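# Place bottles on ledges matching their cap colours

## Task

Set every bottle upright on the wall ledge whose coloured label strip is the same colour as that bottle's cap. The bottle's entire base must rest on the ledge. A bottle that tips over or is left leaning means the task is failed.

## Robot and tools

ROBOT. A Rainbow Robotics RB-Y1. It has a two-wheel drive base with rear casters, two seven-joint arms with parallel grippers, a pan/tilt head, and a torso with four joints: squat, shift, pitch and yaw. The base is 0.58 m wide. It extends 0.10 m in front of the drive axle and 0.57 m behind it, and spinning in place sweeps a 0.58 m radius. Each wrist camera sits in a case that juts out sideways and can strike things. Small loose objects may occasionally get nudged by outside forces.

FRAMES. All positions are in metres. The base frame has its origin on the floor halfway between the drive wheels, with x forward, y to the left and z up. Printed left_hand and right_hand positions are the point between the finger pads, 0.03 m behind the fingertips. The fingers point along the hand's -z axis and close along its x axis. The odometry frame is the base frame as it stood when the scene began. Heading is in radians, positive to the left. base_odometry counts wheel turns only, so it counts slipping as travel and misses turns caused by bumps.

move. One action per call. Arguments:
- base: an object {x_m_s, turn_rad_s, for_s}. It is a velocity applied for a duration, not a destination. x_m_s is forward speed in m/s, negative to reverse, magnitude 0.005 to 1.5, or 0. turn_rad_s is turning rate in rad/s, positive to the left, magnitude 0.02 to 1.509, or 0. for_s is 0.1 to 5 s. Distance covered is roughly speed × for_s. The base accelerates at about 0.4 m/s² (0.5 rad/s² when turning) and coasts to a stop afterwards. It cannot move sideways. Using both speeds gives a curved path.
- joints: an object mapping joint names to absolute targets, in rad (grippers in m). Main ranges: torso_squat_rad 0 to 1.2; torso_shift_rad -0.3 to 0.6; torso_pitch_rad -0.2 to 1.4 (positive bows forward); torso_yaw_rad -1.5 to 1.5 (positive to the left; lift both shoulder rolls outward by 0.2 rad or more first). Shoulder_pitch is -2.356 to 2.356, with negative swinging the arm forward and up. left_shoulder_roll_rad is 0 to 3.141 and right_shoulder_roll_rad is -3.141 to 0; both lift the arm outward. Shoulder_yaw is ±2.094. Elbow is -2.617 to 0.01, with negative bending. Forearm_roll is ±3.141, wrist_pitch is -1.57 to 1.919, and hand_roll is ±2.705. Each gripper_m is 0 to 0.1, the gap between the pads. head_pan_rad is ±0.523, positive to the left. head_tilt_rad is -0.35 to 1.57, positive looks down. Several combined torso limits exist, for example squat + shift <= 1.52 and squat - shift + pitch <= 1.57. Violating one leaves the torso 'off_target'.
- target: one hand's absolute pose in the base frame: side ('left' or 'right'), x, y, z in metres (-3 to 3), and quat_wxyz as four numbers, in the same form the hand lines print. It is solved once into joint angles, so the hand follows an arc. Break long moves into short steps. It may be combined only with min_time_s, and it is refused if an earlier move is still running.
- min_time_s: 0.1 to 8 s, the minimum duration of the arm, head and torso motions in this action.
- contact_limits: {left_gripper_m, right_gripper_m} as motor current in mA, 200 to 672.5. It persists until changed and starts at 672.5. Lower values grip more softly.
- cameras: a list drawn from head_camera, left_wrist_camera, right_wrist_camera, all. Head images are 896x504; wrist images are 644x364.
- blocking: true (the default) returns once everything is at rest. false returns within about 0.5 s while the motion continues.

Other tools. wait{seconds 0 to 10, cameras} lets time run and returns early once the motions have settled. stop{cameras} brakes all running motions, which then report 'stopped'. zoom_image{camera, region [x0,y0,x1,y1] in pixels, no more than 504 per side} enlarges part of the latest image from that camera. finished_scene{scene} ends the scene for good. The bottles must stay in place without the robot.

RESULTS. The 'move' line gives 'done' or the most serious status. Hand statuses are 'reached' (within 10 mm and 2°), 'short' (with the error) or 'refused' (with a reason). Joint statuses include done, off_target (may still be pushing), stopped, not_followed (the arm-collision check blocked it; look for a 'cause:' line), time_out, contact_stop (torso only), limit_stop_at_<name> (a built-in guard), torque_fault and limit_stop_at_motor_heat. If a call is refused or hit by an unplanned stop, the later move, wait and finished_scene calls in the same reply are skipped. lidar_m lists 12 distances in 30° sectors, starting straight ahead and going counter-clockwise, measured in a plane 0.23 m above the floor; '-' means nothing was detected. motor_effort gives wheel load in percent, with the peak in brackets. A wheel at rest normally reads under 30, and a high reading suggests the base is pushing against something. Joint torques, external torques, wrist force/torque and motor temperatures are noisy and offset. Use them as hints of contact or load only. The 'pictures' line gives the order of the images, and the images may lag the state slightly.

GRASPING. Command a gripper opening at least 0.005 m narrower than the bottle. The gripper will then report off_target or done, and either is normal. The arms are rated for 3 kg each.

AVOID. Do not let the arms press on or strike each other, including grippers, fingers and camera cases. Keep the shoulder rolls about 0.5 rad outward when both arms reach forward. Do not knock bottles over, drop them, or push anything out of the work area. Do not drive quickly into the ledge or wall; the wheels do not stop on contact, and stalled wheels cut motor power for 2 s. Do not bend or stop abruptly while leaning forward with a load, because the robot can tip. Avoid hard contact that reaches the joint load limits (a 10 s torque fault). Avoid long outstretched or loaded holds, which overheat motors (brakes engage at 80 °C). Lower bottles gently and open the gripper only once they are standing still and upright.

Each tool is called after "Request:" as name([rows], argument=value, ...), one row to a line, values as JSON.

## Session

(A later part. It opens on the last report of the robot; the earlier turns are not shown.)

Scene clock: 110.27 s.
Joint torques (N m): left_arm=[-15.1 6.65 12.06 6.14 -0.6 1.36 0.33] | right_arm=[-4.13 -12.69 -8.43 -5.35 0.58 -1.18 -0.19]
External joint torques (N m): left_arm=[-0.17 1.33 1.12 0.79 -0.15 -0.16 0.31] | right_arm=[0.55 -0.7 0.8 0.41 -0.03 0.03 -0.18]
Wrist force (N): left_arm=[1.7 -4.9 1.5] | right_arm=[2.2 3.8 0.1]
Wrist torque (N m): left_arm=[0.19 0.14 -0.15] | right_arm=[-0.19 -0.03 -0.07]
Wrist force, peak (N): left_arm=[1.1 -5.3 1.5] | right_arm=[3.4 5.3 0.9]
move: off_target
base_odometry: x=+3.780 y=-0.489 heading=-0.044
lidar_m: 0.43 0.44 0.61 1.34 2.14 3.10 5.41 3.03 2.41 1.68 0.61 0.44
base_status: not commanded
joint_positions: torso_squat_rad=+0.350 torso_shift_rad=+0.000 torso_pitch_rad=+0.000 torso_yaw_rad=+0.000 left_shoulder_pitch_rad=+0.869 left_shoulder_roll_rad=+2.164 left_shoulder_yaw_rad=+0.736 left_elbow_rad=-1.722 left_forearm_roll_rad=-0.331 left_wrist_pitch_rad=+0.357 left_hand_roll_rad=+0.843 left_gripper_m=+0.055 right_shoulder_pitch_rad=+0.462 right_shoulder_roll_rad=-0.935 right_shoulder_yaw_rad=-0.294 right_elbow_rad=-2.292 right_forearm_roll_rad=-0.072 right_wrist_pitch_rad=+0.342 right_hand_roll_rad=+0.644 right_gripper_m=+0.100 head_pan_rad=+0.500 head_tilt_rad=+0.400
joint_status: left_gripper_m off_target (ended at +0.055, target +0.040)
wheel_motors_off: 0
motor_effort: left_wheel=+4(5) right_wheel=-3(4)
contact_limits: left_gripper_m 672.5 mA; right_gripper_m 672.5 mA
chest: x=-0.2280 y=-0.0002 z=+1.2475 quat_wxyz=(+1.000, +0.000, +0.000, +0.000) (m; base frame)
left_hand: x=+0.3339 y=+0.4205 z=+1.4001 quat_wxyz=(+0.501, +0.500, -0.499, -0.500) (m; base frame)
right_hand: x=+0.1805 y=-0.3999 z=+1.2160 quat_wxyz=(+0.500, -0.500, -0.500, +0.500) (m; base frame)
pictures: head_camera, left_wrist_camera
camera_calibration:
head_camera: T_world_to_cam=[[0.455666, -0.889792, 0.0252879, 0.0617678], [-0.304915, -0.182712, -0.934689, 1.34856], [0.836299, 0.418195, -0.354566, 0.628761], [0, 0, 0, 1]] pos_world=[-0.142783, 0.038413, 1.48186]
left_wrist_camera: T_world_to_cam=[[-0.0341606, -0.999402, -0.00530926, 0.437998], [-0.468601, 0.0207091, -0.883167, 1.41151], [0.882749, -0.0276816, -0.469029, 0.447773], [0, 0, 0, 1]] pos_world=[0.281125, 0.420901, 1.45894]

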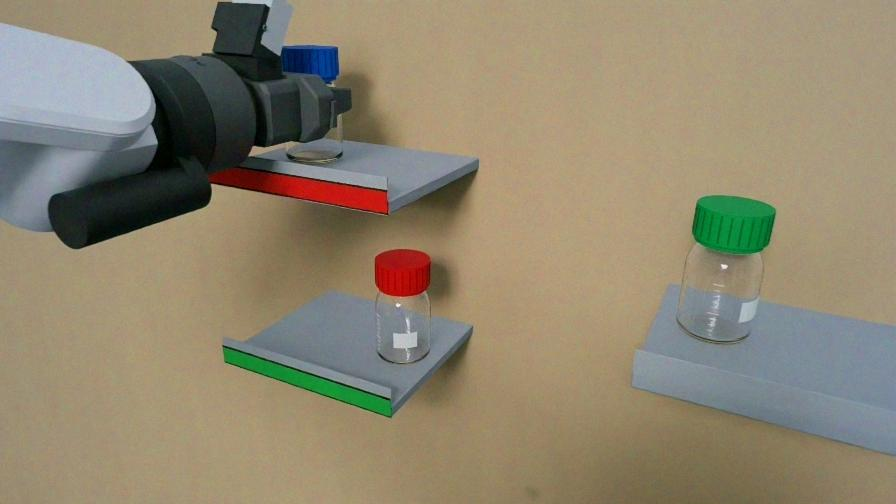

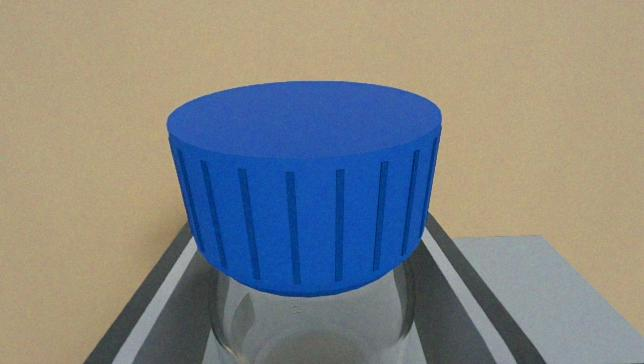

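Request:
move(target={"side": "left", "x": 0.334, "y": 0.4205, "z": 1.445, "quat_wxyz": [0.5, 0.5, -0.5, -0.5]}, min_time_s=0.8)

Request:
move(target={"side": "left", "x": 0.26, "y": 0.42, "z": 1.447, "quat_wxyz": [0.5, 0.5, -0.5, -0.5]}, min_time_s=0.8)

Request:
move(target={"side": "left", "x": 0.185, "y": 0.38, "z": 1.445, "quat_wxyz": [0.5, 0.5, -0.5, -0.5]}, min_time_s=0.8, cameras=["left_wrist_camera", "head_camera"])

Scene clock: 112.90 s.
Joint torques (N m): left_arm=[-16.56 9.83 9.42 6.78 -0.5 1.41 0.16] | right_arm=[-3.9 -12.6 -9.06 -5.34 0.67 -1.2 -0.09]
External joint torques (N m): left_arm=[-1.85 2.08 -1.41 1.01 -0.15 0.09 0.15] | right_arm=[0.78 -0.61 0.17 0.41 0.07 0 -0.08]
Wrist force (N): left_arm=[1.1 -6.4 1.1] | right_arm=[2.4 5.1 -0.2]
Wrist torque (N m): left_arm=[0.17 0.12 -0.05] | right_arm=[-0.33 -0.05 -0.06]
Wrist force, peak (N): left_arm=[1.1 -7.3 0.9] | right_arm=[3.5 5.6 0.2]
move: done
base_odometry: x=+3.780 y=-0.489 heading=-0.044
lidar_m: 0.42 0.44 0.61 1.33 2.14 3.09 5.41 3.03 2.42 1.68 0.62 0.45
base_status: not commanded
joint_positions: torso_squat_rad=+0.350 torso_shift_rad=+0.000 torso_pitch_rad=+0.000 torso_yaw_rad=+0.000 left_shoulder_pitch_rad=+0.697 left_shoulder_roll_rad=+2.177 left_shoulder_yaw_rad=+0.654 left_elbow_rad=-1.660 left_forearm_roll_rad=-0.157 left_wrist_pitch_rad=+0.255 left_hand_roll_rad=+0.706 left_gripper_m=+0.055 right_shoulder_pitch_rad=+0.462 right_shoulder_roll_rad=-0.935 right_shoulder_yaw_rad=-0.294 right_elbow_rad=-2.292 right_forearm_roll_rad=-0.072 right_wrist_pitch_rad=+0.342 right_hand_roll_rad=+0.644 right_gripper_m=+0.100 head_pan_rad=+0.500 head_tilt_rad=+0.400
joint_status: all done
wheel_motors_off: 0
motor_effort: left_wheel=+5(5) right_wheel=-3(5)
contact_limits: left_gripper_m 672.5 mA; right_gripper_m 672.5 mA
chest: x=-0.2280 y=-0.0002 z=+1.2475 quat_wxyz=(+1.000, +0.000, +0.000, +0.000) (m; base frame)
left_hand: x=+0.3336 y=+0.4208 z=+1.4456 quat_wxyz=(+0.495, +0.501, -0.505, -0.499) (m; base frame)
left_hand_status: reached (checked arc, planned for 0.8 s): 1 mm and 0.8 deg off.
right_hand: x=+0.1805 y=-0.3999 z=+1.2160 quat_wxyz=(+0.500, -0.500, -0.500, +0.500) (m; base frame)
pictures: none

Scene clock: 114.10 s.
Joint torques (N m): left_arm=[-10.94 9.7 13.11 3.51 -1.11 -0.64 0.73] | right_arm=[-4.44 -13.13 -8.53 -5.05 0.64 -1.25 -0.11]
External joint torques (N m): left_arm=[-0.66 1.26 1.43 0.02 -0.48 -0.15 0.72] | right_arm=[0.23 -1.14 0.7 0.71 0.03 -0.05 -0.1]
Wrist force (N): left_arm=[0.8 -6.6 1.2] | right_arm=[2.3 5.4 -0.6]
Wrist torque (N m): left_arm=[0.17 0.10 -0.03] | right_arm=[-0.35 -0.01 -0.05]
Wrist force, peak (N): left_arm=[0.6 -7.6 1.7] | right_arm=[2.8 5.8 0.8]
move: done
base_odometry: x=+3.780 y=-0.489 heading=-0.044
lidar_m: 0.43 0.45 0.61 1.33 2.14 3.11 5.41 3.03 2.41 1.68 0.61 0.45
base_status: not commanded
joint_positions: torso_squat_rad=+0.350 torso_shift_rad=+0.000 torso_pitch_rad=+0.000 torso_yaw_rad=+0.000 left_shoulder_pitch_rad=+0.780 left_shoulder_roll_rad=+1.818 left_shoulder_yaw_rad=+0.988 left_elbow_rad=-1.969 left_forearm_roll_rad=+0.569 left_wrist_pitch_rad=+0.384 left_hand_roll_rad=-0.242 left_gripper_m=+0.055 right_shoulder_pitch_rad=+0.462 right_shoulder_roll_rad=-0.935 right_shoulder_yaw_rad=-0.294 right_elbow_rad=-2.292 right_forearm_roll_rad=-0.072 right_wrist_pitch_rad=+0.342 right_hand_roll_rad=+0.644 right_gripper_m=+0.100 head_pan_rad=+0.500 head_tilt_rad=+0.400
joint_status: all done
wheel_motors_off: 0
motor_effort: left_wheel=+4(5) right_wheel=-3(4)
contact_limits: left_gripper_m 672.5 mA; right_gripper_m 672.5 mA
chest: x=-0.2280 y=-0.0002 z=+1.2475 quat_wxyz=(+1.000, +0.000, +0.000, +0.000) (m; base frame)
left_hand: x=+0.2600 y=+0.4198 z=+1.4468 quat_wxyz=(+0.499, +0.502, -0.502, -0.498) (m; base frame)
left_hand_status: reached (checked arc, planned for 0.9 s): 0 mm and 0.4 deg off.
right_hand: x=+0.1805 y=-0.3999 z=+1.2159 quat_wxyz=(+0.500, -0.500, -0.500, +0.500) (m; base frame)
pictures: none

Scene clock: 115.23 s.
Joint torques (N m): left_arm=[-7.99 9.43 11.39 3.29 -1.3 -1.19 0.41] | right_arm=[-4.29 -12.31 -8.64 -5.1 0.52 -1.21 -0.11]
External joint torques (N m): left_arm=[-1.57 0.65 1.38 -0.09 -0.31 -0.33 0.39] | right_arm=[0.39 -0.33 0.58 0.66 -0.09 -0.01 -0.1]
Wrist force (N): left_arm=[1.2 -6.4 1.2] | right_arm=[2.6 4.5 0.6]
Wrist torque (N m): left_arm=[0.15 0.15 -0.02] | right_arm=[-0.25 -0.01 -0.04]
Wrist force, peak (N): left_arm=[2.6 -7.1 1.2] | right_arm=[2.9 5.7 0.2]
move: done
base_odometry: x=+3.780 y=-0.489 heading=-0.044
lidar_m: 0.42 0.44 0.61 1.33 2.14 3.11 5.41 3.03 2.42 1.68 0.62 0.45
base_status: not commanded
joint_positions: torso_squat_rad=+0.350 torso_shift_rad=+0.000 torso_pitch_rad=+0.000 torso_yaw_rad=+0.000 left_shoulder_pitch_rad=+0.761 left_shoulder_roll_rad=+1.578 left_shoulder_yaw_rad=+1.163 left_elbow_rad=-2.324 left_forearm_roll_rad=+0.746 left_wrist_pitch_rad=+0.638 left_hand_roll_rad=-0.436 left_gripper_m=+0.055 right_shoulder_pitch_rad=+0.462 right_shoulder_roll_rad=-0.935 right_shoulder_yaw_rad=-0.294 right_elbow_rad=-2.292 right_forearm_roll_rad=-0.072 right_wrist_pitch_rad=+0.342 right_hand_roll_rad=+0.644 right_gripper_m=+0.100 head_pan_rad=+0.500 head_tilt_rad=+0.400
joint_status: all done
wheel_motors_off: 0
motor_effort: left_wheel=+4(5) right_wheel=-4(5)
contact_limits: left_gripper_m 672.5 mA; right_gripper_m 672.5 mA
chest: x=-0.2280 y=-0.0002 z=+1.2475 quat_wxyz=(+1.000, +0.000, +0.000, +0.000) (m; base frame)
left_hand: x=+0.1851 y=+0.3798 z=+1.4445 quat_wxyz=(+0.499, +0.501, -0.501, -0.499) (m; base frame)
left_hand_status: reached (checked arc, planned for 0.8 s): 1 mm and 0.2 deg off.
right_hand: x=+0.1805 y=-0.3999 z=+1.2160 quat_wxyz=(+0.500, -0.500, -0.500, +0.500) (m; base frame)
pictures: head_camera, left_wrist_camera
camera_calibration:
head_camera: T_world_to_cam=[[0.455666, -0.889792, 0.0252879, 0.0617678], [-0.304915, -0.182712, -0.934689, 1.34856], [0.836299, 0.418195, -0.354566, 0.628761], [0, 0, 0, 1]] pos_world=[-0.142783, 0.038413, 1.48186]
left_wrist_camera: T_world_to_cam=[[-0.0353838, -0.99936, -0.00528778, 0.392676], [-0.464014, 0.0211148, -0.885576, 1.38439], [0.885121, -0.0288815, -0.464464, 0.59226], [0, 0, 0, 1]] pos_world=[0.13205, 0.380298, 1.50314]

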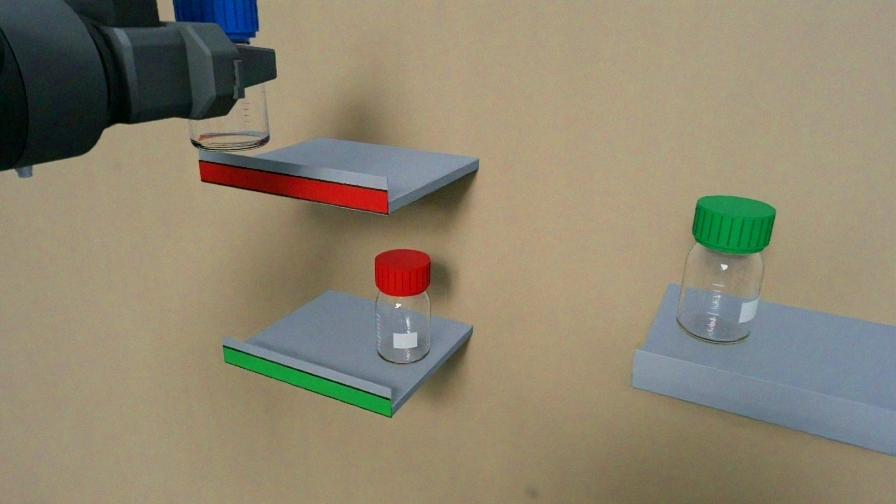

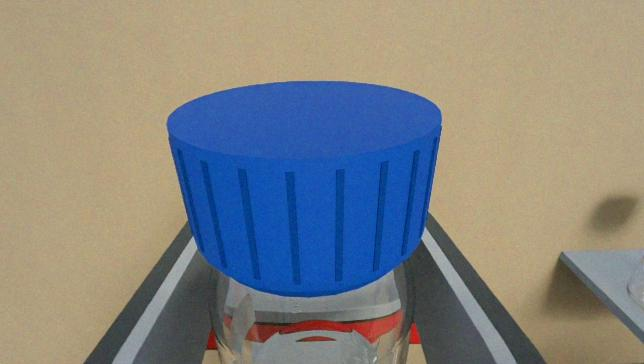

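Request:
move(joints={"head_pan_rad": 0.0, "head_tilt_rad": 0.45})

Request:
move(target={"side": "left", "x": 0.165, "y": 0.16, "z": 1.42, "quat_wxyz": [0.5, 0.5, -0.5, -0.5]}, min_time_s=1.2)

Request:
move(target={"side": "left", "x": 0.165, "y": -0.055, "z": 1.37, "quat_wxyz": [0.5, 0.5, -0.5, -0.5]}, min_time_s=1.2, cameras=["left_wrist_camera", "head_camera"])

Scene clock: 118.03 s.
Joint torques (N m): left_arm=[-7.81 9.52 11.74 3.24 -1.17 -1.16 0.27] | right_arm=[-4.08 -12.69 -9.02 -5.22 0.64 -1.42 -0.22]
External joint torques (N m): left_arm=[-1.39 0.73 1.73 -0.15 -0.18 -0.3 0.26] | right_arm=[0.6 -0.7 0.21 0.54 0.03 -0.22 -0.21]
Wrist force (N): left_arm=[1.2 -6.4 1.2] | right_arm=[2.9 5.1 0.7]
Wrist torque (N m): left_arm=[0.14 0.15 -0.04] | right_arm=[-0.32 0.04 -0.08]
Wrist force, peak (N): left_arm=[1.1 -6.9 1.3] | right_arm=[3.0 5.6 0.7]
move: done
base_odometry: x=+3.780 y=-0.489 heading=-0.044
lidar_m: 0.42 0.44 0.61 1.33 2.14 3.09 5.41 3.03 2.42 1.68 0.62 0.45
base_status: not commanded
joint_positions: torso_squat_rad=+0.350 torso_shift_rad=+0.000 torso_pitch_rad=+0.000 torso_yaw_rad=+0.000 left_shoulder_pitch_rad=+0.761 left_shoulder_roll_rad=+1.578 left_shoulder_yaw_rad=+1.163 left_elbow_rad=-2.324 left_forearm_roll_rad=+0.746 left_wrist_pitch_rad=+0.638 left_hand_roll_rad=-0.436 left_gripper_m=+0.055 right_shoulder_pitch_rad=+0.462 right_shoulder_roll_rad=-0.935 right_shoulder_yaw_rad=-0.294 right_elbow_rad=-2.292 right_forearm_roll_rad=-0.072 right_wrist_pitch_rad=+0.342 right_hand_roll_rad=+0.644 right_gripper_m=+0.100 head_pan_rad=+0.000 head_tilt_rad=+0.450
joint_status: all done
wheel_motors_off: 0
motor_effort: left_wheel=+5(5) right_wheel=-3(5)
contact_limits: left_gripper_m 672.5 mA; right_gripper_m 672.5 mA
chest: x=-0.2280 y=-0.0002 z=+1.2475 quat_wxyz=(+1.000, +0.000, +0.000, +0.000) (m; base frame)
left_hand: x=+0.1851 y=+0.3798 z=+1.4445 quat_wxyz=(+0.499, +0.501, -0.501, -0.499) (m; base frame)
right_hand: x=+0.1805 y=-0.3999 z=+1.2160 quat_wxyz=(+0.500, -0.500, -0.500, +0.500) (m; base frame)
pictures: none

Scene clock: 119.90 s.
Joint torques (N m): left_arm=[-11.28 0.71 7.78 6.62 -2.03 0.79 -0.13] | right_arm=[-3.76 -12.95 -8.45 -5.28 0.7 -1.33 -0.08]
External joint torques (N m): left_arm=[-1.08 0.16 1.37 0.07 -0.24 -0.14 -0.14] | right_arm=[0.92 -0.97 0.78 0.47 0.1 -0.13 -0.07]
Wrist force (N): left_arm=[1.1 -7.0 1.0] | right_arm=[2.9 5.0 1.0]
Wrist torque (N m): left_arm=[0.23 0.15 -0.14] | right_arm=[-0.31 0.01 -0.08]
Wrist force, peak (N): left_arm=[-0.5 -7.7 0.9] | right_arm=[3.4 5.5 1.3]
move: done
base_odometry: x=+3.780 y=-0.489 heading=-0.044
lidar_m: 0.43 0.44 0.61 1.33 2.14 3.10 5.42 3.03 2.41 1.69 0.61 0.45
base_status: not commanded
joint_positions: torso_squat_rad=+0.350 torso_shift_rad=+0.000 torso_pitch_rad=+0.000 torso_yaw_rad=+0.000 left_shoulder_pitch_rad=+0.634 left_shoulder_roll_rad=+2.437 left_shoulder_yaw_rad=+1.210 left_elbow_rad=-2.617 left_forearm_roll_rad=+0.631 left_wrist_pitch_rad=+1.441 left_hand_roll_rad=+0.470 left_gripper_m=+0.055 right_shoulder_pitch_rad=+0.462 right_shoulder_roll_rad=-0.935 right_shoulder_yaw_rad=-0.294 right_elbow_rad=-2.292 right_forearm_roll_rad=-0.072 right_wrist_pitch_rad=+0.342 right_hand_roll_rad=+0.644 right_gripper_m=+0.100 head_pan_rad=+0.000 head_tilt_rad=+0.450
joint_status: all done
wheel_motors_off: 0
motor_effort: left_wheel=+4(5) right_wheel=-5(5)
contact_limits: left_gripper_m 672.5 mA; right_gripper_m 672.5 mA
chest: x=-0.2280 y=-0.0002 z=+1.2475 quat_wxyz=(+1.000, +0.000, +0.000, +0.000) (m; base frame)
left_hand: x=+0.1656 y=+0.1598 z=+1.4202 quat_wxyz=(+0.505, +0.499, -0.495, -0.501) (m; base frame)
left_hand_status: reached (checked arc, planned for 1.2 s): 1 mm and 0.9 deg off.
right_hand: x=+0.1805 y=-0.3999 z=+1.2159 quat_wxyz=(+0.500, -0.500, -0.500, +0.500) (m; base frame)
pictures: none

Scene clock: 121.43 s.
Joint torques (N m): left_arm=[-14.79 -9.17 8.49 6.74 -1.88 1.38 0.53] | right_arm=[-3.89 -12.96 -8.56 -5.28 0.63 -1.24 0.05]
External joint torques (N m): left_arm=[-1.12 -0.2 1 1.08 -0.15 0.35 0.52] | right_arm=[0.79 -0.97 0.67 0.48 0.02 -0.03 0.05]
Wrist force (N): left_arm=[0.8 -6.7 0.4] | right_arm=[3.3 4.6 0.3]
Wrist torque (N m): left_arm=[0.19 0.12 -0.15] | right_arm=[-0.22 0.08 -0.08]
Wrist force, peak (N): left_arm=[1.6 -7.3 0.3] | right_arm=[3.0 5.9 1.2]
move: short
base_odometry: x=+3.780 y=-0.489 heading=-0.044
lidar_m: 0.42 0.44 0.62 1.33 2.15 3.10 5.41 3.03 2.42 1.67 0.62 0.44
base_status: not commanded
joint_positions: torso_squat_rad=+0.350 torso_shift_rad=+0.000 torso_pitch_rad=+0.000 torso_yaw_rad=+0.000 left_shoulder_pitch_rad=+0.877 left_shoulder_roll_rad=+3.141 left_shoulder_yaw_rad=+1.571 left_elbow_rad=-2.235 left_forearm_roll_rad=+0.699 left_wrist_pitch_rad=+1.567 left_hand_roll_rad=+0.552 left_gripper_m=+0.055 right_shoulder_pitch_rad=+0.462 right_shoulder_roll_rad=-0.935 right_shoulder_yaw_rad=-0.294 right_elbow_rad=-2.292 right_forearm_roll_rad=-0.072 right_wrist_pitch_rad=+0.342 right_hand_roll_rad=+0.644 right_gripper_m=+0.100 head_pan_rad=+0.000 head_tilt_rad=+0.450
joint_status: all done
wheel_motors_off: 0
motor_effort: left_wheel=+4(5) right_wheel=-3(5)
contact_limits: left_gripper_m 672.5 mA; right_gripper_m 672.5 mA
chest: x=-0.2280 y=-0.0002 z=+1.2475 quat_wxyz=(+1.000, +0.000, +0.000, +0.000) (m; base frame)
left_hand: x=+0.1651 y=-0.0544 z=+1.3702 quat_wxyz=(+0.470, +0.414, -0.522, -0.578) (m; base frame)
left_hand_status: short (checked arc, as near as the solve gets, planned for 1.2 s): 1 mm and 14.0 deg off. The place is met; only the turn is off.
right_hand: x=+0.1805 y=-0.3999 z=+1.2159 quat_wxyz=(+0.500, -0.500, -0.500, +0.500) (m; base frame)
pictures: head_camera, left_wrist_camera
camera_calibration:
head_camera: T_world_to_cam=[[-0.0253503, -0.999327, 0.026501, -0.0391035], [-0.40179, -0.0140889, -0.915623, 1.30108], [0.915381, -0.0338591, -0.401163, 0.712373], [0, 0, 0, 1]] pos_world=[-0.130323, 0.00337392, 1.47811]
left_wrist_camera: T_world_to_cam=[[-0.25041, -0.968081, 0.0106528, -0.0269562], [-0.546078, 0.132149, -0.827246, 1.25813], [0.799434, -0.212968, -0.561739, 0.700459], [0, 0, 0, 1]] pos_world=[0.120319, -0.0431815, 1.43455]

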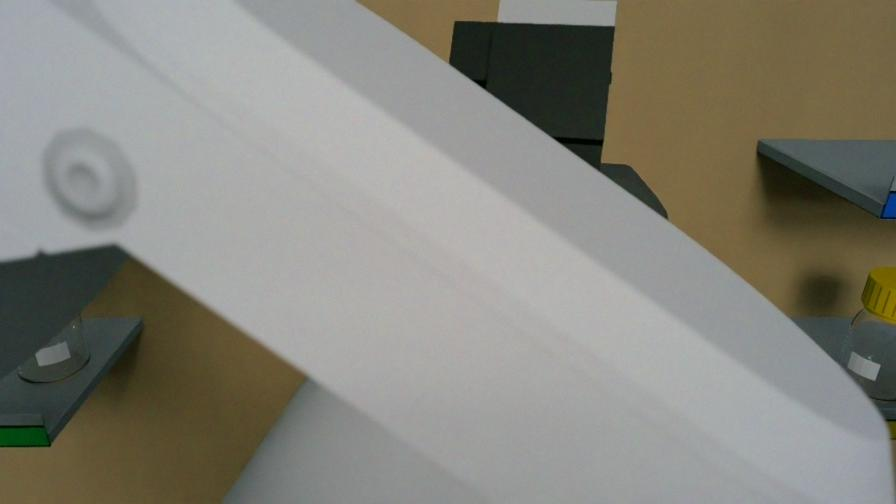

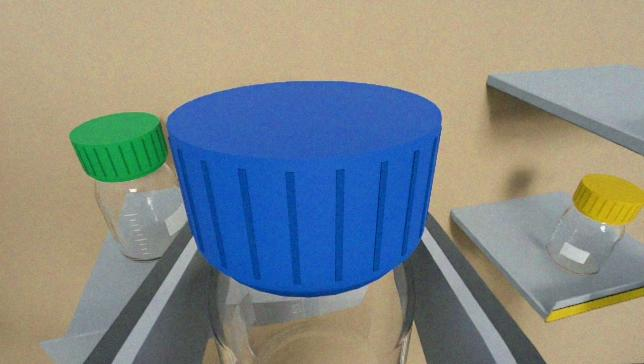

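Request:
move(base={"x_m_s": -0.16, "for_s": 0.5})

Request:
move(joints={"left_shoulder_pitch_rad": 0.634, "left_shoulder_roll_rad": 2.437, "left_shoulder_yaw_rad": 1.21, "left_elbow_rad": -2.6, "left_forearm_roll_rad": 0.631, "left_wrist_pitch_rad": 1.441, "left_hand_roll_rad": 0.47}, min_time_s=1.5)

Request:
move(joints={"left_shoulder_pitch_rad": 0.761, "left_shoulder_roll_rad": 1.578, "left_shoulder_yaw_rad": 1.163, "left_elbow_rad": -2.324, "left_forearm_roll_rad": 0.746, "left_wrist_pitch_rad": 0.638, "left_hand_roll_rad": -0.436}, min_time_s=1.5, cameras=["left_wrist_camera", "head_camera"])

Scene clock: 136.13 s.
Joint torques (N m): left_arm=[-15.04 -9.11 8.78 6.32 -1.89 1.28 0.47] | right_arm=[-4.09 -12.99 -9.18 -5.36 0.57 -1.14 -0.05]
External joint torques (N m): left_arm=[-1.37 -0.14 1.29 0.66 -0.16 0.24 0.46] | right_arm=[0.59 -1 0.05 0.39 -0.04 0.07 -0.04]
Wrist force (N): left_arm=[1.0 -6.8 0.3] | right_arm=[2.6 4.2 0.6]
Wrist torque (N m): left_arm=[0.22 0.15 -0.17] | right_arm=[-0.24 0.01 0.02]
Wrist force, peak (N): left_arm=[0.9 -7.1 0.1] | right_arm=[3.3 5.9 0.6]
move: done
base_odometry: x=+3.700 y=-0.485 heading=-0.045
lidar_m: 0.50 0.53 0.72 1.34 2.09 3.05 5.33 2.97 2.41 2.01 0.73 0.53
base_status: done (sent for 0.5 of 0.5 s)
joint_positions: torso_squat_rad=+0.350 torso_shift_rad=+0.000 torso_pitch_rad=+0.000 torso_yaw_rad=+0.000 left_shoulder_pitch_rad=+0.877 left_shoulder_roll_rad=+3.141 left_shoulder_yaw_rad=+1.571 left_elbow_rad=-2.235 left_forearm_roll_rad=+0.699 left_wrist_pitch_rad=+1.567 left_hand_roll_rad=+0.552 left_gripper_m=+0.055 right_shoulder_pitch_rad=+0.462 right_shoulder_roll_rad=-0.935 right_shoulder_yaw_rad=-0.294 right_elbow_rad=-2.292 right_forearm_roll_rad=-0.072 right_wrist_pitch_rad=+0.342 right_hand_roll_rad=+0.644 right_gripper_m=+0.100 head_pan_rad=+0.000 head_tilt_rad=+0.450
joint_status: not commanded
wheel_motors_off: 0
motor_effort: left_wheel=-6(24) right_wheel=+8(22)
contact_limits: left_gripper_m 672.5 mA; right_gripper_m 672.5 mA
chest: x=-0.2280 y=-0.0002 z=+1.2475 quat_wxyz=(+1.000, +0.000, +0.000, +0.000) (m; base frame)
left_hand: x=+0.1651 y=-0.0544 z=+1.3702 quat_wxyz=(+0.470, +0.414, -0.523, -0.578) (m; base frame)
right_hand: x=+0.1805 y=-0.3999 z=+1.2159 quat_wxyz=(+0.500, -0.500, -0.500, +0.500) (m; base frame)
pictures: none

Scene clock: 137.93 s.
Joint torques (N m): left_arm=[-11.86 0.94 5.15 6.51 -2.2 0.82 0.03] | right_arm=[-4.24 -13.01 -8.77 -5.15 0.6 -1.12 -0.02]
External joint torques (N m): left_arm=[-1.54 0.4 -1.34 -0.07 -0.4 -0.09 0.02] | right_arm=[0.44 -1.02 0.46 0.6 -0.01 0.09 -0.01]
Wrist force (N): left_arm=[0.9 -6.6 1.2] | right_arm=[2.5 4.9 0.1]
Wrist torque (N m): left_arm=[0.18 0.10 -0.02] | right_arm=[-0.31 0.00 -0.06]
Wrist force, peak (N): left_arm=[0.8 -7.4 1.1] | right_arm=[3.6 5.2 0.7]
move: done
base_odometry: x=+3.700 y=-0.485 heading=-0.045
lidar_m: 0.50 0.53 0.72 1.34 2.11 3.04 5.33 2.97 2.41 2.00 0.73 0.53
base_status: not commanded
joint_positions: torso_squat_rad=+0.350 torso_shift_rad=+0.000 torso_pitch_rad=+0.000 torso_yaw_rad=+0.000 left_shoulder_pitch_rad=+0.634 left_shoulder_roll_rad=+2.437 left_shoulder_yaw_rad=+1.210 left_elbow_rad=-2.600 left_forearm_roll_rad=+0.631 left_wrist_pitch_rad=+1.441 left_hand_roll_rad=+0.470 left_gripper_m=+0.055 right_shoulder_pitch_rad=+0.462 right_shoulder_roll_rad=-0.935 right_shoulder_yaw_rad=-0.294 right_elbow_rad=-2.292 right_forearm_roll_rad=-0.072 right_wrist_pitch_rad=+0.342 right_hand_roll_rad=+0.644 right_gripper_m=+0.100 head_pan_rad=+0.000 head_tilt_rad=+0.450
joint_status: all done
wheel_motors_off: 0
motor_effort: left_wheel=-6(6) right_wheel=+8(10)
contact_limits: left_gripper_m 672.5 mA; right_gripper_m 672.5 mA
chest: x=-0.2280 y=-0.0002 z=+1.2475 quat_wxyz=(+1.000, +0.000, +0.000, +0.000) (m; base frame)
left_hand: x=+0.1690 y=+0.1622 z=+1.4245 quat_wxyz=(+0.509, +0.501, -0.496, -0.494) (m; base frame)
right_hand: x=+0.1805 y=-0.3999 z=+1.2160 quat_wxyz=(+0.500, -0.500, -0.500, +0.500) (m; base frame)
pictures: none

Scene clock: 139.77 s.
Joint torques (N m): left_arm=[-7.31 10.1 9.01 3.8 -1.2 -0.97 0.55] | right_arm=[-3.7 -12.47 -8.62 -5.09 0.59 -1.17 -0.28]
External joint torques (N m): left_arm=[-0.88 1.32 -0.99 0.41 -0.2 -0.12 0.54] | right_arm=[0.98 -0.49 0.61 0.66 -0.02 0.03 -0.27]
Wrist force (N): left_arm=[1.2 -6.6 1.1] | right_arm=[2.9 4.9 0.1]
Wrist torque (N m): left_arm=[0.18 0.14 -0.02] | right_arm=[-0.27 0.05 -0.06]
Wrist force, peak (N): left_arm=[0.3 -7.5 1.1] | right_arm=[2.9 6.0 0.5]
move: done
base_odometry: x=+3.700 y=-0.485 heading=-0.045
lidar_m: 0.50 0.53 0.72 1.34 2.11 3.04 5.33 2.97 2.42 2.00 0.73 0.52
base_status: not commanded
joint_positions: torso_squat_rad=+0.350 torso_shift_rad=+0.000 torso_pitch_rad=+0.000 torso_yaw_rad=+0.000 left_shoulder_pitch_rad=+0.761 left_shoulder_roll_rad=+1.578 left_shoulder_yaw_rad=+1.163 left_elbow_rad=-2.324 left_forearm_roll_rad=+0.746 left_wrist_pitch_rad=+0.638 left_hand_roll_rad=-0.436 left_gripper_m=+0.055 right_shoulder_pitch_rad=+0.462 right_shoulder_roll_rad=-0.935 right_shoulder_yaw_rad=-0.294 right_elbow_rad=-2.292 right_forearm_roll_rad=-0.072 right_wrist_pitch_rad=+0.342 right_hand_roll_rad=+0.644 right_gripper_m=+0.100 head_pan_rad=+0.000 head_tilt_rad=+0.450
joint_status: all done
wheel_motors_off: 0
motor_effort: left_wheel=-6(7) right_wheel=+8(9)
contact_limits: left_gripper_m 672.5 mA; right_gripper_m 672.5 mA
chest: x=-0.2280 y=-0.0002 z=+1.2475 quat_wxyz=(+1.000, +0.000, +0.000, +0.000) (m; base frame)
left_hand: x=+0.1851 y=+0.3796 z=+1.4447 quat_wxyz=(+0.499, +0.501, -0.501, -0.499) (m; base frame)
right_hand: x=+0.1805 y=-0.3999 z=+1.2160 quat_wxyz=(+0.500, -0.500, -0.500, +0.500) (m; base frame)
pictures: head_camera, left_wrist_camera
camera_calibration:
head_camera: T_world_to_cam=[[-0.0253527, -0.999327, 0.0265027, -0.0391064], [-0.401707, -0.0140926, -0.91566, 1.30114], [0.915417, -0.0338608, -0.401079, 0.712254], [0, 0, 0, 1]] pos_world=[-0.130323, 0.00337393, 1.47811]
left_wrist_camera: T_world_to_cam=[[-0.0355689, -0.99935, -0.00588208, 0.393394], [-0.463675, 0.0217165, -0.885739, 1.38455], [0.885291, -0.0287774, -0.464146, 0.591805], [0, 0, 0, 1]] pos_world=[0.132052, 0.380101, 1.50335]

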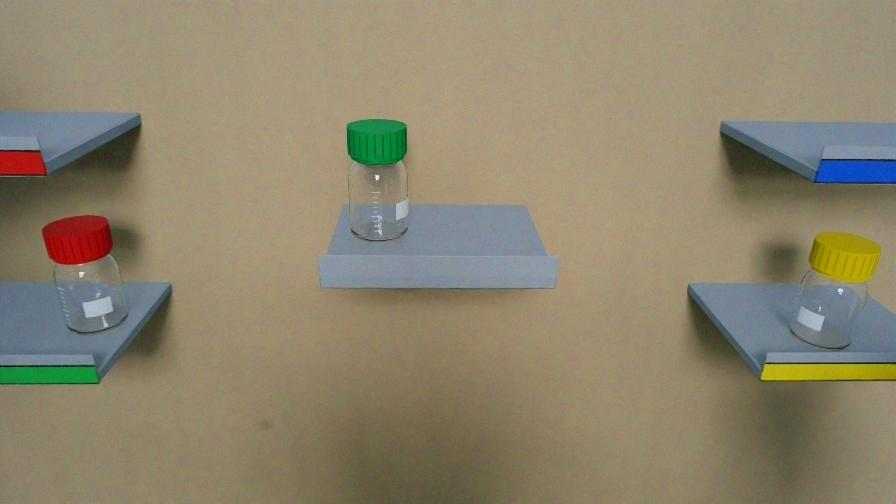

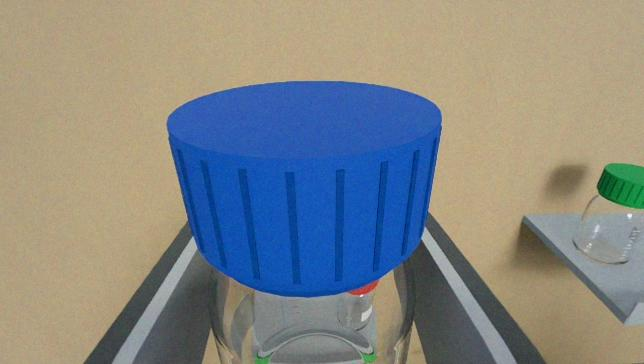

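Request:
move(joints={"left_shoulder_pitch_rad": -0.705, "left_shoulder_roll_rad": 0.351, "left_shoulder_yaw_rad": 0.384, "left_elbow_rad": -2.214, "left_forearm_roll_rad": 0.519, "left_wrist_pitch_rad": 1.4375, "left_hand_roll_rad": -1.647}, min_time_s=2.5, cameras=["left_wrist_camera", "head_camera"])

Scene clock: 143.57 s.
Joint torques (N m): left_arm=[-18.49 8.29 0.53 -4.4 -0.29 -2.52 0.34] | right_arm=[-3.89 -13.31 -9.03 -5.4 0.57 -1.14 -0.12]
External joint torques (N m): left_arm=[-1.66 0.64 -1.11 0.03 -0.31 -0.47 0.32] | right_arm=[0.79 -1.33 0.2 0.36 -0.04 0.07 -0.11]
Wrist force (N): left_arm=[1.4 -6.8 0.6] | right_arm=[2.4 4.7 0.8]
Wrist torque (N m): left_arm=[0.20 0.13 -0.03] | right_arm=[-0.26 -0.03 -0.06]
Wrist force, peak (N): left_arm=[2.0 -6.8 0.8] | right_arm=[3.3 5.9 -0.1]
move: done
base_odometry: x=+3.700 y=-0.485 heading=-0.045
lidar_m: 0.51 0.53 0.73 1.34 2.11 3.04 5.33 2.96 2.41 2.00 0.73 0.53
base_status: not commanded
joint_positions: torso_squat_rad=+0.350 torso_shift_rad=+0.000 torso_pitch_rad=+0.000 torso_yaw_rad=+0.000 left_shoulder_pitch_rad=-0.705 left_shoulder_roll_rad=+0.351 left_shoulder_yaw_rad=+0.384 left_elbow_rad=-2.214 left_forearm_roll_rad=+0.519 left_wrist_pitch_rad=+1.438 left_hand_roll_rad=-1.647 left_gripper_m=+0.055 right_shoulder_pitch_rad=+0.462 right_shoulder_roll_rad=-0.935 right_shoulder_yaw_rad=-0.294 right_elbow_rad=-2.292 right_forearm_roll_rad=-0.072 right_wrist_pitch_rad=+0.342 right_hand_roll_rad=+0.644 right_gripper_m=+0.100 head_pan_rad=+0.000 head_tilt_rad=+0.450
joint_status: all done
wheel_motors_off: 0
motor_effort: left_wheel=-6(7) right_wheel=+8(9)
contact_limits: left_gripper_m 672.5 mA; right_gripper_m 672.5 mA
chest: x=-0.2280 y=-0.0002 z=+1.2475 quat_wxyz=(+1.000, +0.000, +0.000, +0.000) (m; base frame)
left_hand: x=+0.2717 y=+0.2454 z=+1.3878 quat_wxyz=(+0.430, +0.452, -0.521, -0.582) (m; base frame)
right_hand: x=+0.1805 y=-0.3999 z=+1.2160 quat_wxyz=(+0.500, -0.500, -0.500, +0.500) (m; base frame)
pictures: head_camera, left_wrist_camera
camera_calibration:
head_camera: T_world_to_cam=[[-0.0253527, -0.999327, 0.0265027, -0.0391064], [-0.401707, -0.0140926, -0.91566, 1.30114], [0.915417, -0.0338608, -0.401079, 0.712254], [0, 0, 0, 1]] pos_world=[-0.130323, 0.00337393, 1.47811]
left_wrist_camera: T_world_to_cam=[[-0.256243, -0.963228, -0.0808127, 0.417058], [-0.476857, 0.198692, -0.85623, 1.29636], [0.840802, -0.180867, -0.510235, 0.598292], [0, 0, 0, 1]] pos_world=[0.222002, 0.252357, 1.44896]

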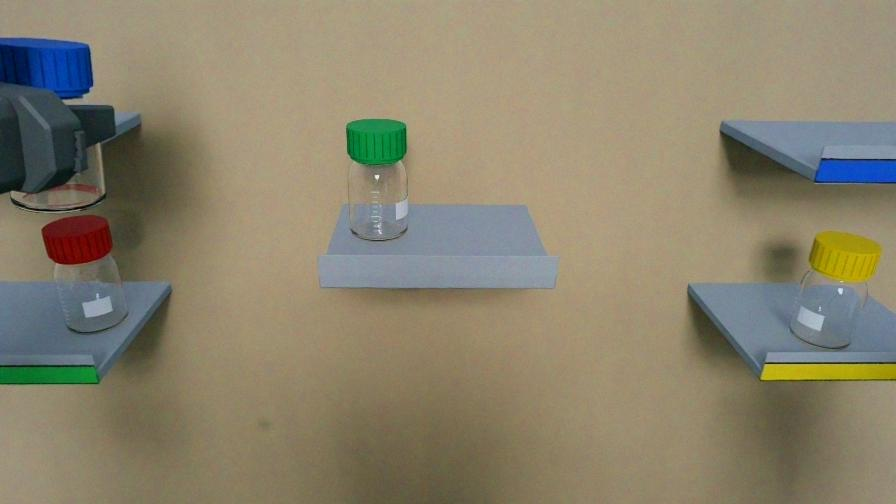

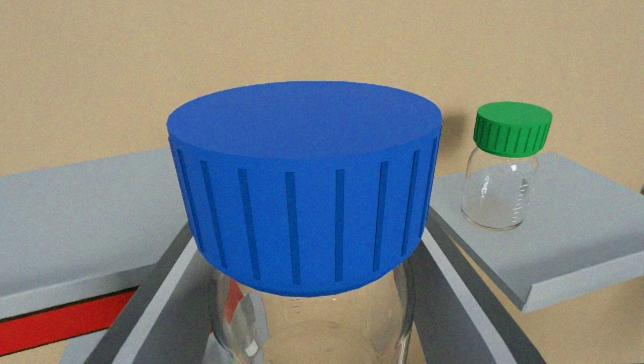

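Request:
move(target={"side": "left", "x": 0.262, "y": 0.03, "z": 1.365, "quat_wxyz": [0.3536, 0.3536, -0.6124, -0.6124]}, min_time_s=1.5, cameras=["left_wrist_camera", "head_camera"])

Scene clock: 153.20 s.
Joint torques (N m): left_arm=[-19.04 0.56 0.1 -5.8 -0.27 -2.46 0.47] | right_arm=[-4.69 -12.42 -8.35 -4.97 0.54 -1.16 -0.12]
External joint torques (N m): left_arm=[-2.12 -0.16 -1.22 0.02 -0.3 -0.43 0.46] | right_arm=[-0.01 -0.44 0.88 0.78 -0.07 0.04 -0.11]
Wrist force (N): left_arm=[1.0 -6.7 1.1] | right_arm=[2.5 5.0 0.4]
Wrist torque (N m): left_arm=[0.19 0.13 -0.14] | right_arm=[-0.30 0.00 -0.13]
Wrist force, peak (N): left_arm=[1.5 -7.1 0.9] | right_arm=[3.8 5.5 0.9]
move: done
base_odometry: x=+3.700 y=-0.485 heading=-0.045
lidar_m: 0.51 0.53 0.73 1.34 2.11 3.04 5.33 2.97 2.42 2.00 0.72 0.53
base_status: not commanded
joint_positions: torso_squat_rad=+0.350 torso_shift_rad=+0.000 torso_pitch_rad=+0.000 torso_yaw_rad=+0.000 left_shoulder_pitch_rad=-0.715 left_shoulder_roll_rad=+0.000 left_shoulder_yaw_rad=-0.016 left_elbow_rad=-2.178 left_forearm_roll_rad=+0.298 left_wrist_pitch_rad=+1.259 left_hand_roll_rad=-1.572 left_gripper_m=+0.055 right_shoulder_pitch_rad=+0.462 right_shoulder_roll_rad=-0.935 right_shoulder_yaw_rad=-0.294 right_elbow_rad=-2.292 right_forearm_roll_rad=-0.072 right_wrist_pitch_rad=+0.342 right_hand_roll_rad=+0.644 right_gripper_m=+0.100 head_pan_rad=+0.000 head_tilt_rad=+0.450
joint_status: all done
wheel_motors_off: 0
motor_effort: left_wheel=-6(7) right_wheel=+8(9)
contact_limits: left_gripper_m 672.5 mA; right_gripper_m 672.5 mA
chest: x=-0.2280 y=-0.0002 z=+1.2475 quat_wxyz=(+1.000, +0.000, +0.000, +0.000) (m; base frame)
left_hand: x=+0.2620 y=+0.0302 z=+1.3650 quat_wxyz=(+0.354, +0.354, -0.612, -0.612) (m; base frame)
left_hand_status: reached (checked arc, planned for 1.5 s): 0 mm and 0.0 deg off.
right_hand: x=+0.1805 y=-0.3999 z=+1.2160 quat_wxyz=(+0.500, -0.500, -0.500, +0.500) (m; base frame)
pictures: head_camera, left_wrist_camera
camera_calibration:
head_camera: T_world_to_cam=[[-0.0253527, -0.999327, 0.0265027, -0.0391064], [-0.401707, -0.0140926, -0.91566, 1.30114], [0.915417, -0.0338608, -0.401079, 0.712254], [0, 0, 0, 1]] pos_world=[-0.130323, 0.00337393, 1.47811]
left_wrist_camera: T_world_to_cam=[[-0.530796, -0.847483, -0.00530321, 0.170804], [-0.393602, 0.252053, -0.884051, 1.32944], [0.750555, -0.467163, -0.46736, 0.529658], [0, 0, 0, 1]] pos_world=[0.216396, 0.0571008, 1.42374]

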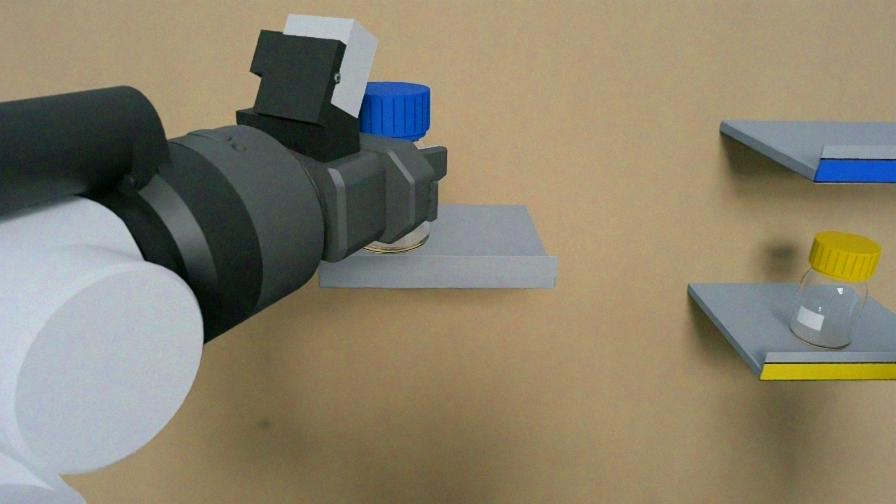

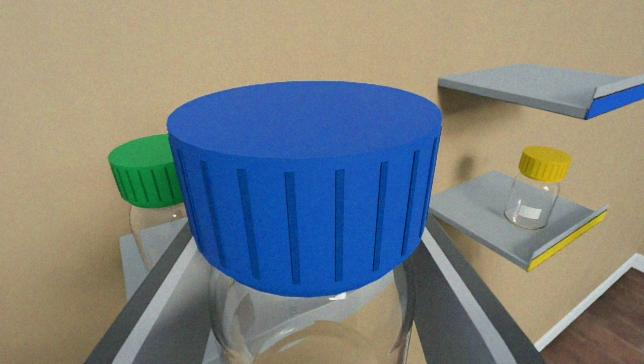

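Request:
move(target={"side":"left","x":0.305,"y":0.0055,"z":1.365,"quat_wxyz":[0.3536,0.3536,-0.6124,-0.6124]}, min_time_s=1, cameras=["head_camera","left_wrist_camera"])

Scene clock: 157.83 s.
Joint torques (N m): left_arm=[-20.57 1.63 -0.32 -7.04 -0.2 -2.55 0.5] | right_arm=[-4.25 -12.36 -8.58 -5.15 0.71 -1.26 -0.17]
External joint torques (N m): left_arm=[-1.73 0.43 -2.07 -0.13 -0.23 -0.51 0.49] | right_arm=[0.43 -0.38 0.64 0.6 0.11 -0.05 -0.17]
Wrist force (N): left_arm=[1.1 -6.6 1.2] | right_arm=[2.6 4.6 0.9]
Wrist torque (N m): left_arm=[0.18 0.12 -0.16] | right_arm=[-0.23 -0.03 -0.04]
Wrist force, peak (N): left_arm=[0.9 -7.2 1.2] | right_arm=[2.9 6.0 0.2]
move: done
base_odometry: x=+3.700 y=-0.485 heading=-0.045
lidar_m: 0.50 0.53 0.72 1.34 2.11 3.04 5.33 2.97 2.42 2.01 0.73 0.52
base_status: not commanded
joint_positions: torso_squat_rad=+0.350 torso_shift_rad=+0.000 torso_pitch_rad=+0.000 torso_yaw_rad=+0.000 left_shoulder_pitch_rad=-0.809 left_shoulder_roll_rad=+0.000 left_shoulder_yaw_rad=-0.033 left_elbow_rad=-1.953 left_forearm_roll_rad=+0.275 left_wrist_pitch_rad=+1.116 left_hand_roll_rad=-1.567 left_gripper_m=+0.055 right_shoulder_pitch_rad=+0.462 right_shoulder_roll_rad=-0.935 right_shoulder_yaw_rad=-0.294 right_elbow_rad=-2.292 right_forearm_roll_rad=-0.072 right_wrist_pitch_rad=+0.342 right_hand_roll_rad=+0.644 right_gripper_m=+0.100 head_pan_rad=+0.000 head_tilt_rad=+0.450
joint_status: all done
wheel_motors_off: 0
motor_effort: left_wheel=-7(7) right_wheel=+8(10)
contact_limits: left_gripper_m 672.5 mA; right_gripper_m 672.5 mA
chest: x=-0.2280 y=-0.0002 z=+1.2475 quat_wxyz=(+1.000, +0.000, +0.000, +0.000) (m; base frame)
left_hand: x=+0.3050 y=+0.0057 z=+1.3651 quat_wxyz=(+0.354, +0.354, -0.612, -0.612) (m; base frame)
left_hand_status: reached (checked arc, planned for 1.0 s): 0 mm and 0.0 deg off.
right_hand: x=+0.1805 y=-0.3999 z=+1.2160 quat_wxyz=(+0.500, -0.500, -0.500, +0.500) (m; base frame)
pictures: head_camera, left_wrist_camera
camera_calibration:
head_camera: T_world_to_cam=[[-0.0253527, -0.999327, 0.0265027, -0.0391064], [-0.401707, -0.0140926, -0.91566, 1.30114], [0.915417, -0.0338608, -0.401079, 0.712254], [0, 0, 0, 1]] pos_world=[-0.130323, 0.00337393, 1.47811]
left_wrist_camera: T_world_to_cam=[[-0.530548, -0.847641, -0.00485774, 0.172224], [-0.393723, 0.251503, -0.884154, 1.35287], [0.750667, -0.467174, -0.46717, 0.485611], [0, 0, 0, 1]] pos_world=[0.259495, 0.0325988, 1.42384]

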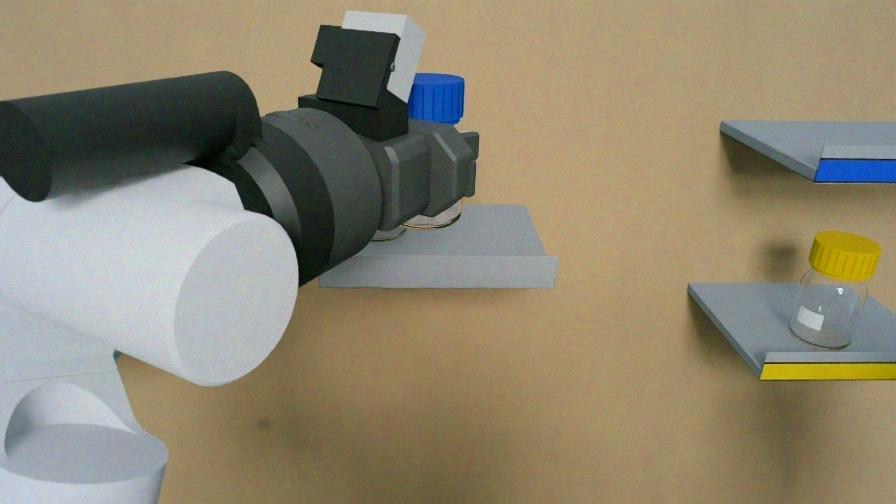

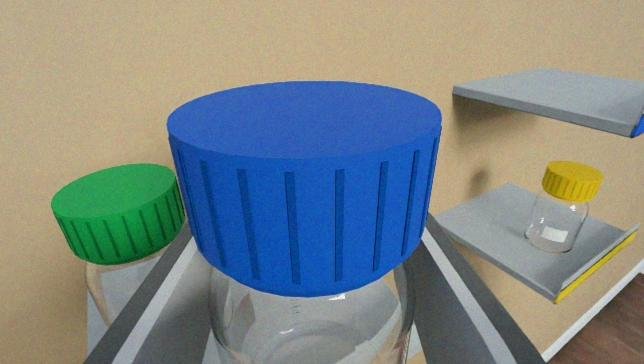

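Request:
move(target={"side":"left","x":0.345,"y":-0.0176,"z":1.365,"quat_wxyz":[0.3536,0.3536,-0.6124,-0.6124]}, min_time_s=0.8)

Request:
move(target={"side":"left","x":0.385,"y":-0.0407,"z":1.36,"quat_wxyz":[0.3536,0.3536,-0.6124,-0.6124]}, min_time_s=0.8, cameras=["head_camera","left_wrist_camera"])

Scene clock: 159.20 s.
Joint torques (N m): left_arm=[-22.37 3 0.5 -8.02 -0.14 -2.46 0.54] | right_arm=[-3.57 -12.62 -8.49 -5.31 0.56 -1.3 -0.18]
External joint torques (N m): left_arm=[-1.71 1 -1.64 -0.15 -0.18 -0.43 0.52] | right_arm=[1.1 -0.64 0.73 0.44 -0.05 -0.1 -0.17]
Wrist force (N): left_arm=[1.2 -6.6 1.1] | right_arm=[3.1 4.7 0.7]
Wrist torque (N m): left_arm=[0.18 0.14 -0.14] | right_arm=[-0.28 0.12 -0.05]
Wrist force, peak (N): left_arm=[2.1 -7.4 0.7] | right_arm=[3.5 5.4 0.4]
move: done
base_odometry: x=+3.700 y=-0.485 heading=-0.045
lidar_m: 0.50 0.53 0.72 1.34 2.11 3.04 5.33 2.97 2.42 1.99 0.73 0.52
base_status: not commanded
joint_positions: torso_squat_rad=+0.350 torso_shift_rad=+0.000 torso_pitch_rad=+0.000 torso_yaw_rad=+0.000 left_shoulder_pitch_rad=-0.915 left_shoulder_roll_rad=+0.001 left_shoulder_yaw_rad=-0.037 left_elbow_rad=-1.719 left_forearm_roll_rad=+0.266 left_wrist_pitch_rad=+0.976 left_hand_roll_rad=-1.563 left_gripper_m=+0.055 right_shoulder_pitch_rad=+0.462 right_shoulder_roll_rad=-0.935 right_shoulder_yaw_rad=-0.294 right_elbow_rad=-2.292 right_forearm_roll_rad=-0.072 right_wrist_pitch_rad=+0.342 right_hand_roll_rad=+0.644 right_gripper_m=+0.100 head_pan_rad=+0.000 head_tilt_rad=+0.450
joint_status: all done
wheel_motors_off: 0
motor_effort: left_wheel=-6(7) right_wheel=+9(9)
contact_limits: left_gripper_m 672.5 mA; right_gripper_m 672.5 mA
chest: x=-0.2280 y=-0.0002 z=+1.2475 quat_wxyz=(+1.000, +0.000, +0.000, +0.000) (m; base frame)
left_hand: x=+0.3450 y=-0.0175 z=+1.3651 quat_wxyz=(+0.354, +0.354, -0.612, -0.612) (m; base frame)
left_hand_status: reached (checked arc, planned for 0.8 s): 0 mm and 0.0 deg off.
right_hand: x=+0.1805 y=-0.3999 z=+1.2160 quat_wxyz=(+0.500, -0.500, -0.500, +0.500) (m; base frame)
pictures: none

Scene clock: 160.33 s.
Joint torques (N m): left_arm=[-24.24 3.94 0.77 -9.12 -0.06 -2.32 0.31] | right_arm=[-3.83 -12.52 -8.75 -5.17 0.54 -1.12 -0.32]
External joint torques (N m): left_arm=[-1.81 0.83 -1.69 -0.28 -0.12 -0.29 0.3] | right_arm=[0.85 -0.54 0.47 0.58 -0.06 0.09 -0.31]
Wrist force (N): left_arm=[1.2 -6.7 1.3] | right_arm=[3.3 4.3 0.9]
Wrist torque (N m): left_arm=[0.20 0.14 -0.02] | right_arm=[-0.23 0.06 -0.05]
Wrist force, peak (N): left_arm=[1.4 -7.5 1.1] | right_arm=[3.6 5.6 0.6]
move: done
base_odometry: x=+3.700 y=-0.485 heading=-0.045
lidar_m: 0.50 0.53 0.73 1.34 2.11 3.04 5.33 2.96 2.42 2.00 0.73 0.53
base_status: not commanded
joint_positions: torso_squat_rad=+0.350 torso_shift_rad=+0.000 torso_pitch_rad=+0.000 torso_yaw_rad=+0.000 left_shoulder_pitch_rad=-1.030 left_shoulder_roll_rad=+0.002 left_shoulder_yaw_rad=-0.040 left_elbow_rad=-1.452 left_forearm_roll_rad=+0.272 left_wrist_pitch_rad=+0.812 left_hand_roll_rad=-1.565 left_gripper_m=+0.055 right_shoulder_pitch_rad=+0.462 right_shoulder_roll_rad=-0.935 right_shoulder_yaw_rad=-0.294 right_elbow_rad=-2.292 right_forearm_roll_rad=-0.072 right_wrist_pitch_rad=+0.342 right_hand_roll_rad=+0.644 right_gripper_m=+0.100 head_pan_rad=+0.000 head_tilt_rad=+0.450
joint_status: all done
wheel_motors_off: 0
motor_effort: left_wheel=-7(7) right_wheel=+8(9)
contact_limits: left_gripper_m 672.5 mA; right_gripper_m 672.5 mA
chest: x=-0.2280 y=-0.0002 z=+1.2475 quat_wxyz=(+1.000, +0.000, +0.000, +0.000) (m; base frame)
left_hand: x=+0.3849 y=-0.0406 z=+1.3601 quat_wxyz=(+0.354, +0.354, -0.612, -0.612) (m; base frame)
left_hand_status: reached (checked arc, planned for 0.8 s): 0 mm and 0.0 deg off.
right_hand: x=+0.1805 y=-0.3999 z=+1.2160 quat_wxyz=(+0.500, -0.500, -0.500, +0.500) (m; base frame)
pictures: head_camera, left_wrist_camera
camera_calibration:
head_camera: T_world_to_cam=[[-0.0253527, -0.999327, 0.0265027, -0.0391064], [-0.401707, -0.0140926, -0.91566, 1.30114], [0.915417, -0.0338608, -0.401079, 0.712254], [0, 0, 0, 1]] pos_world=[-0.130323, 0.00337393, 1.47811]
left_wrist_camera: T_world_to_cam=[[-0.530632, -0.847588, -0.00486568, 0.17547], [-0.39361, 0.251495, -0.884207, 1.39165], [0.750667, -0.467273, -0.46707, 0.401616], [0, 0, 0, 1]] pos_world=[0.339396, -0.0136015, 1.41894]

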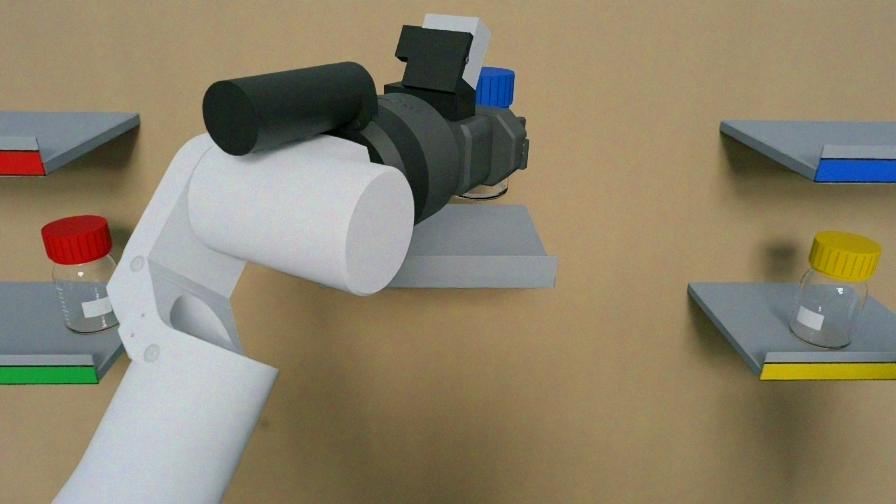

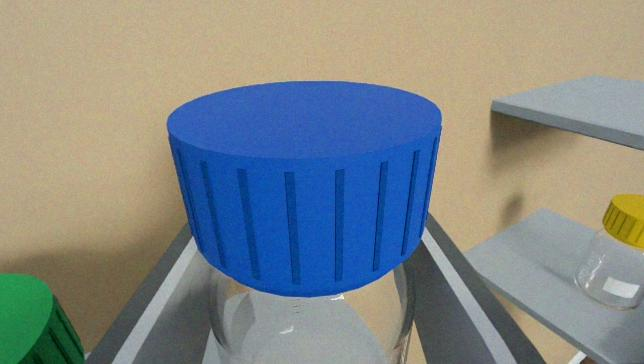

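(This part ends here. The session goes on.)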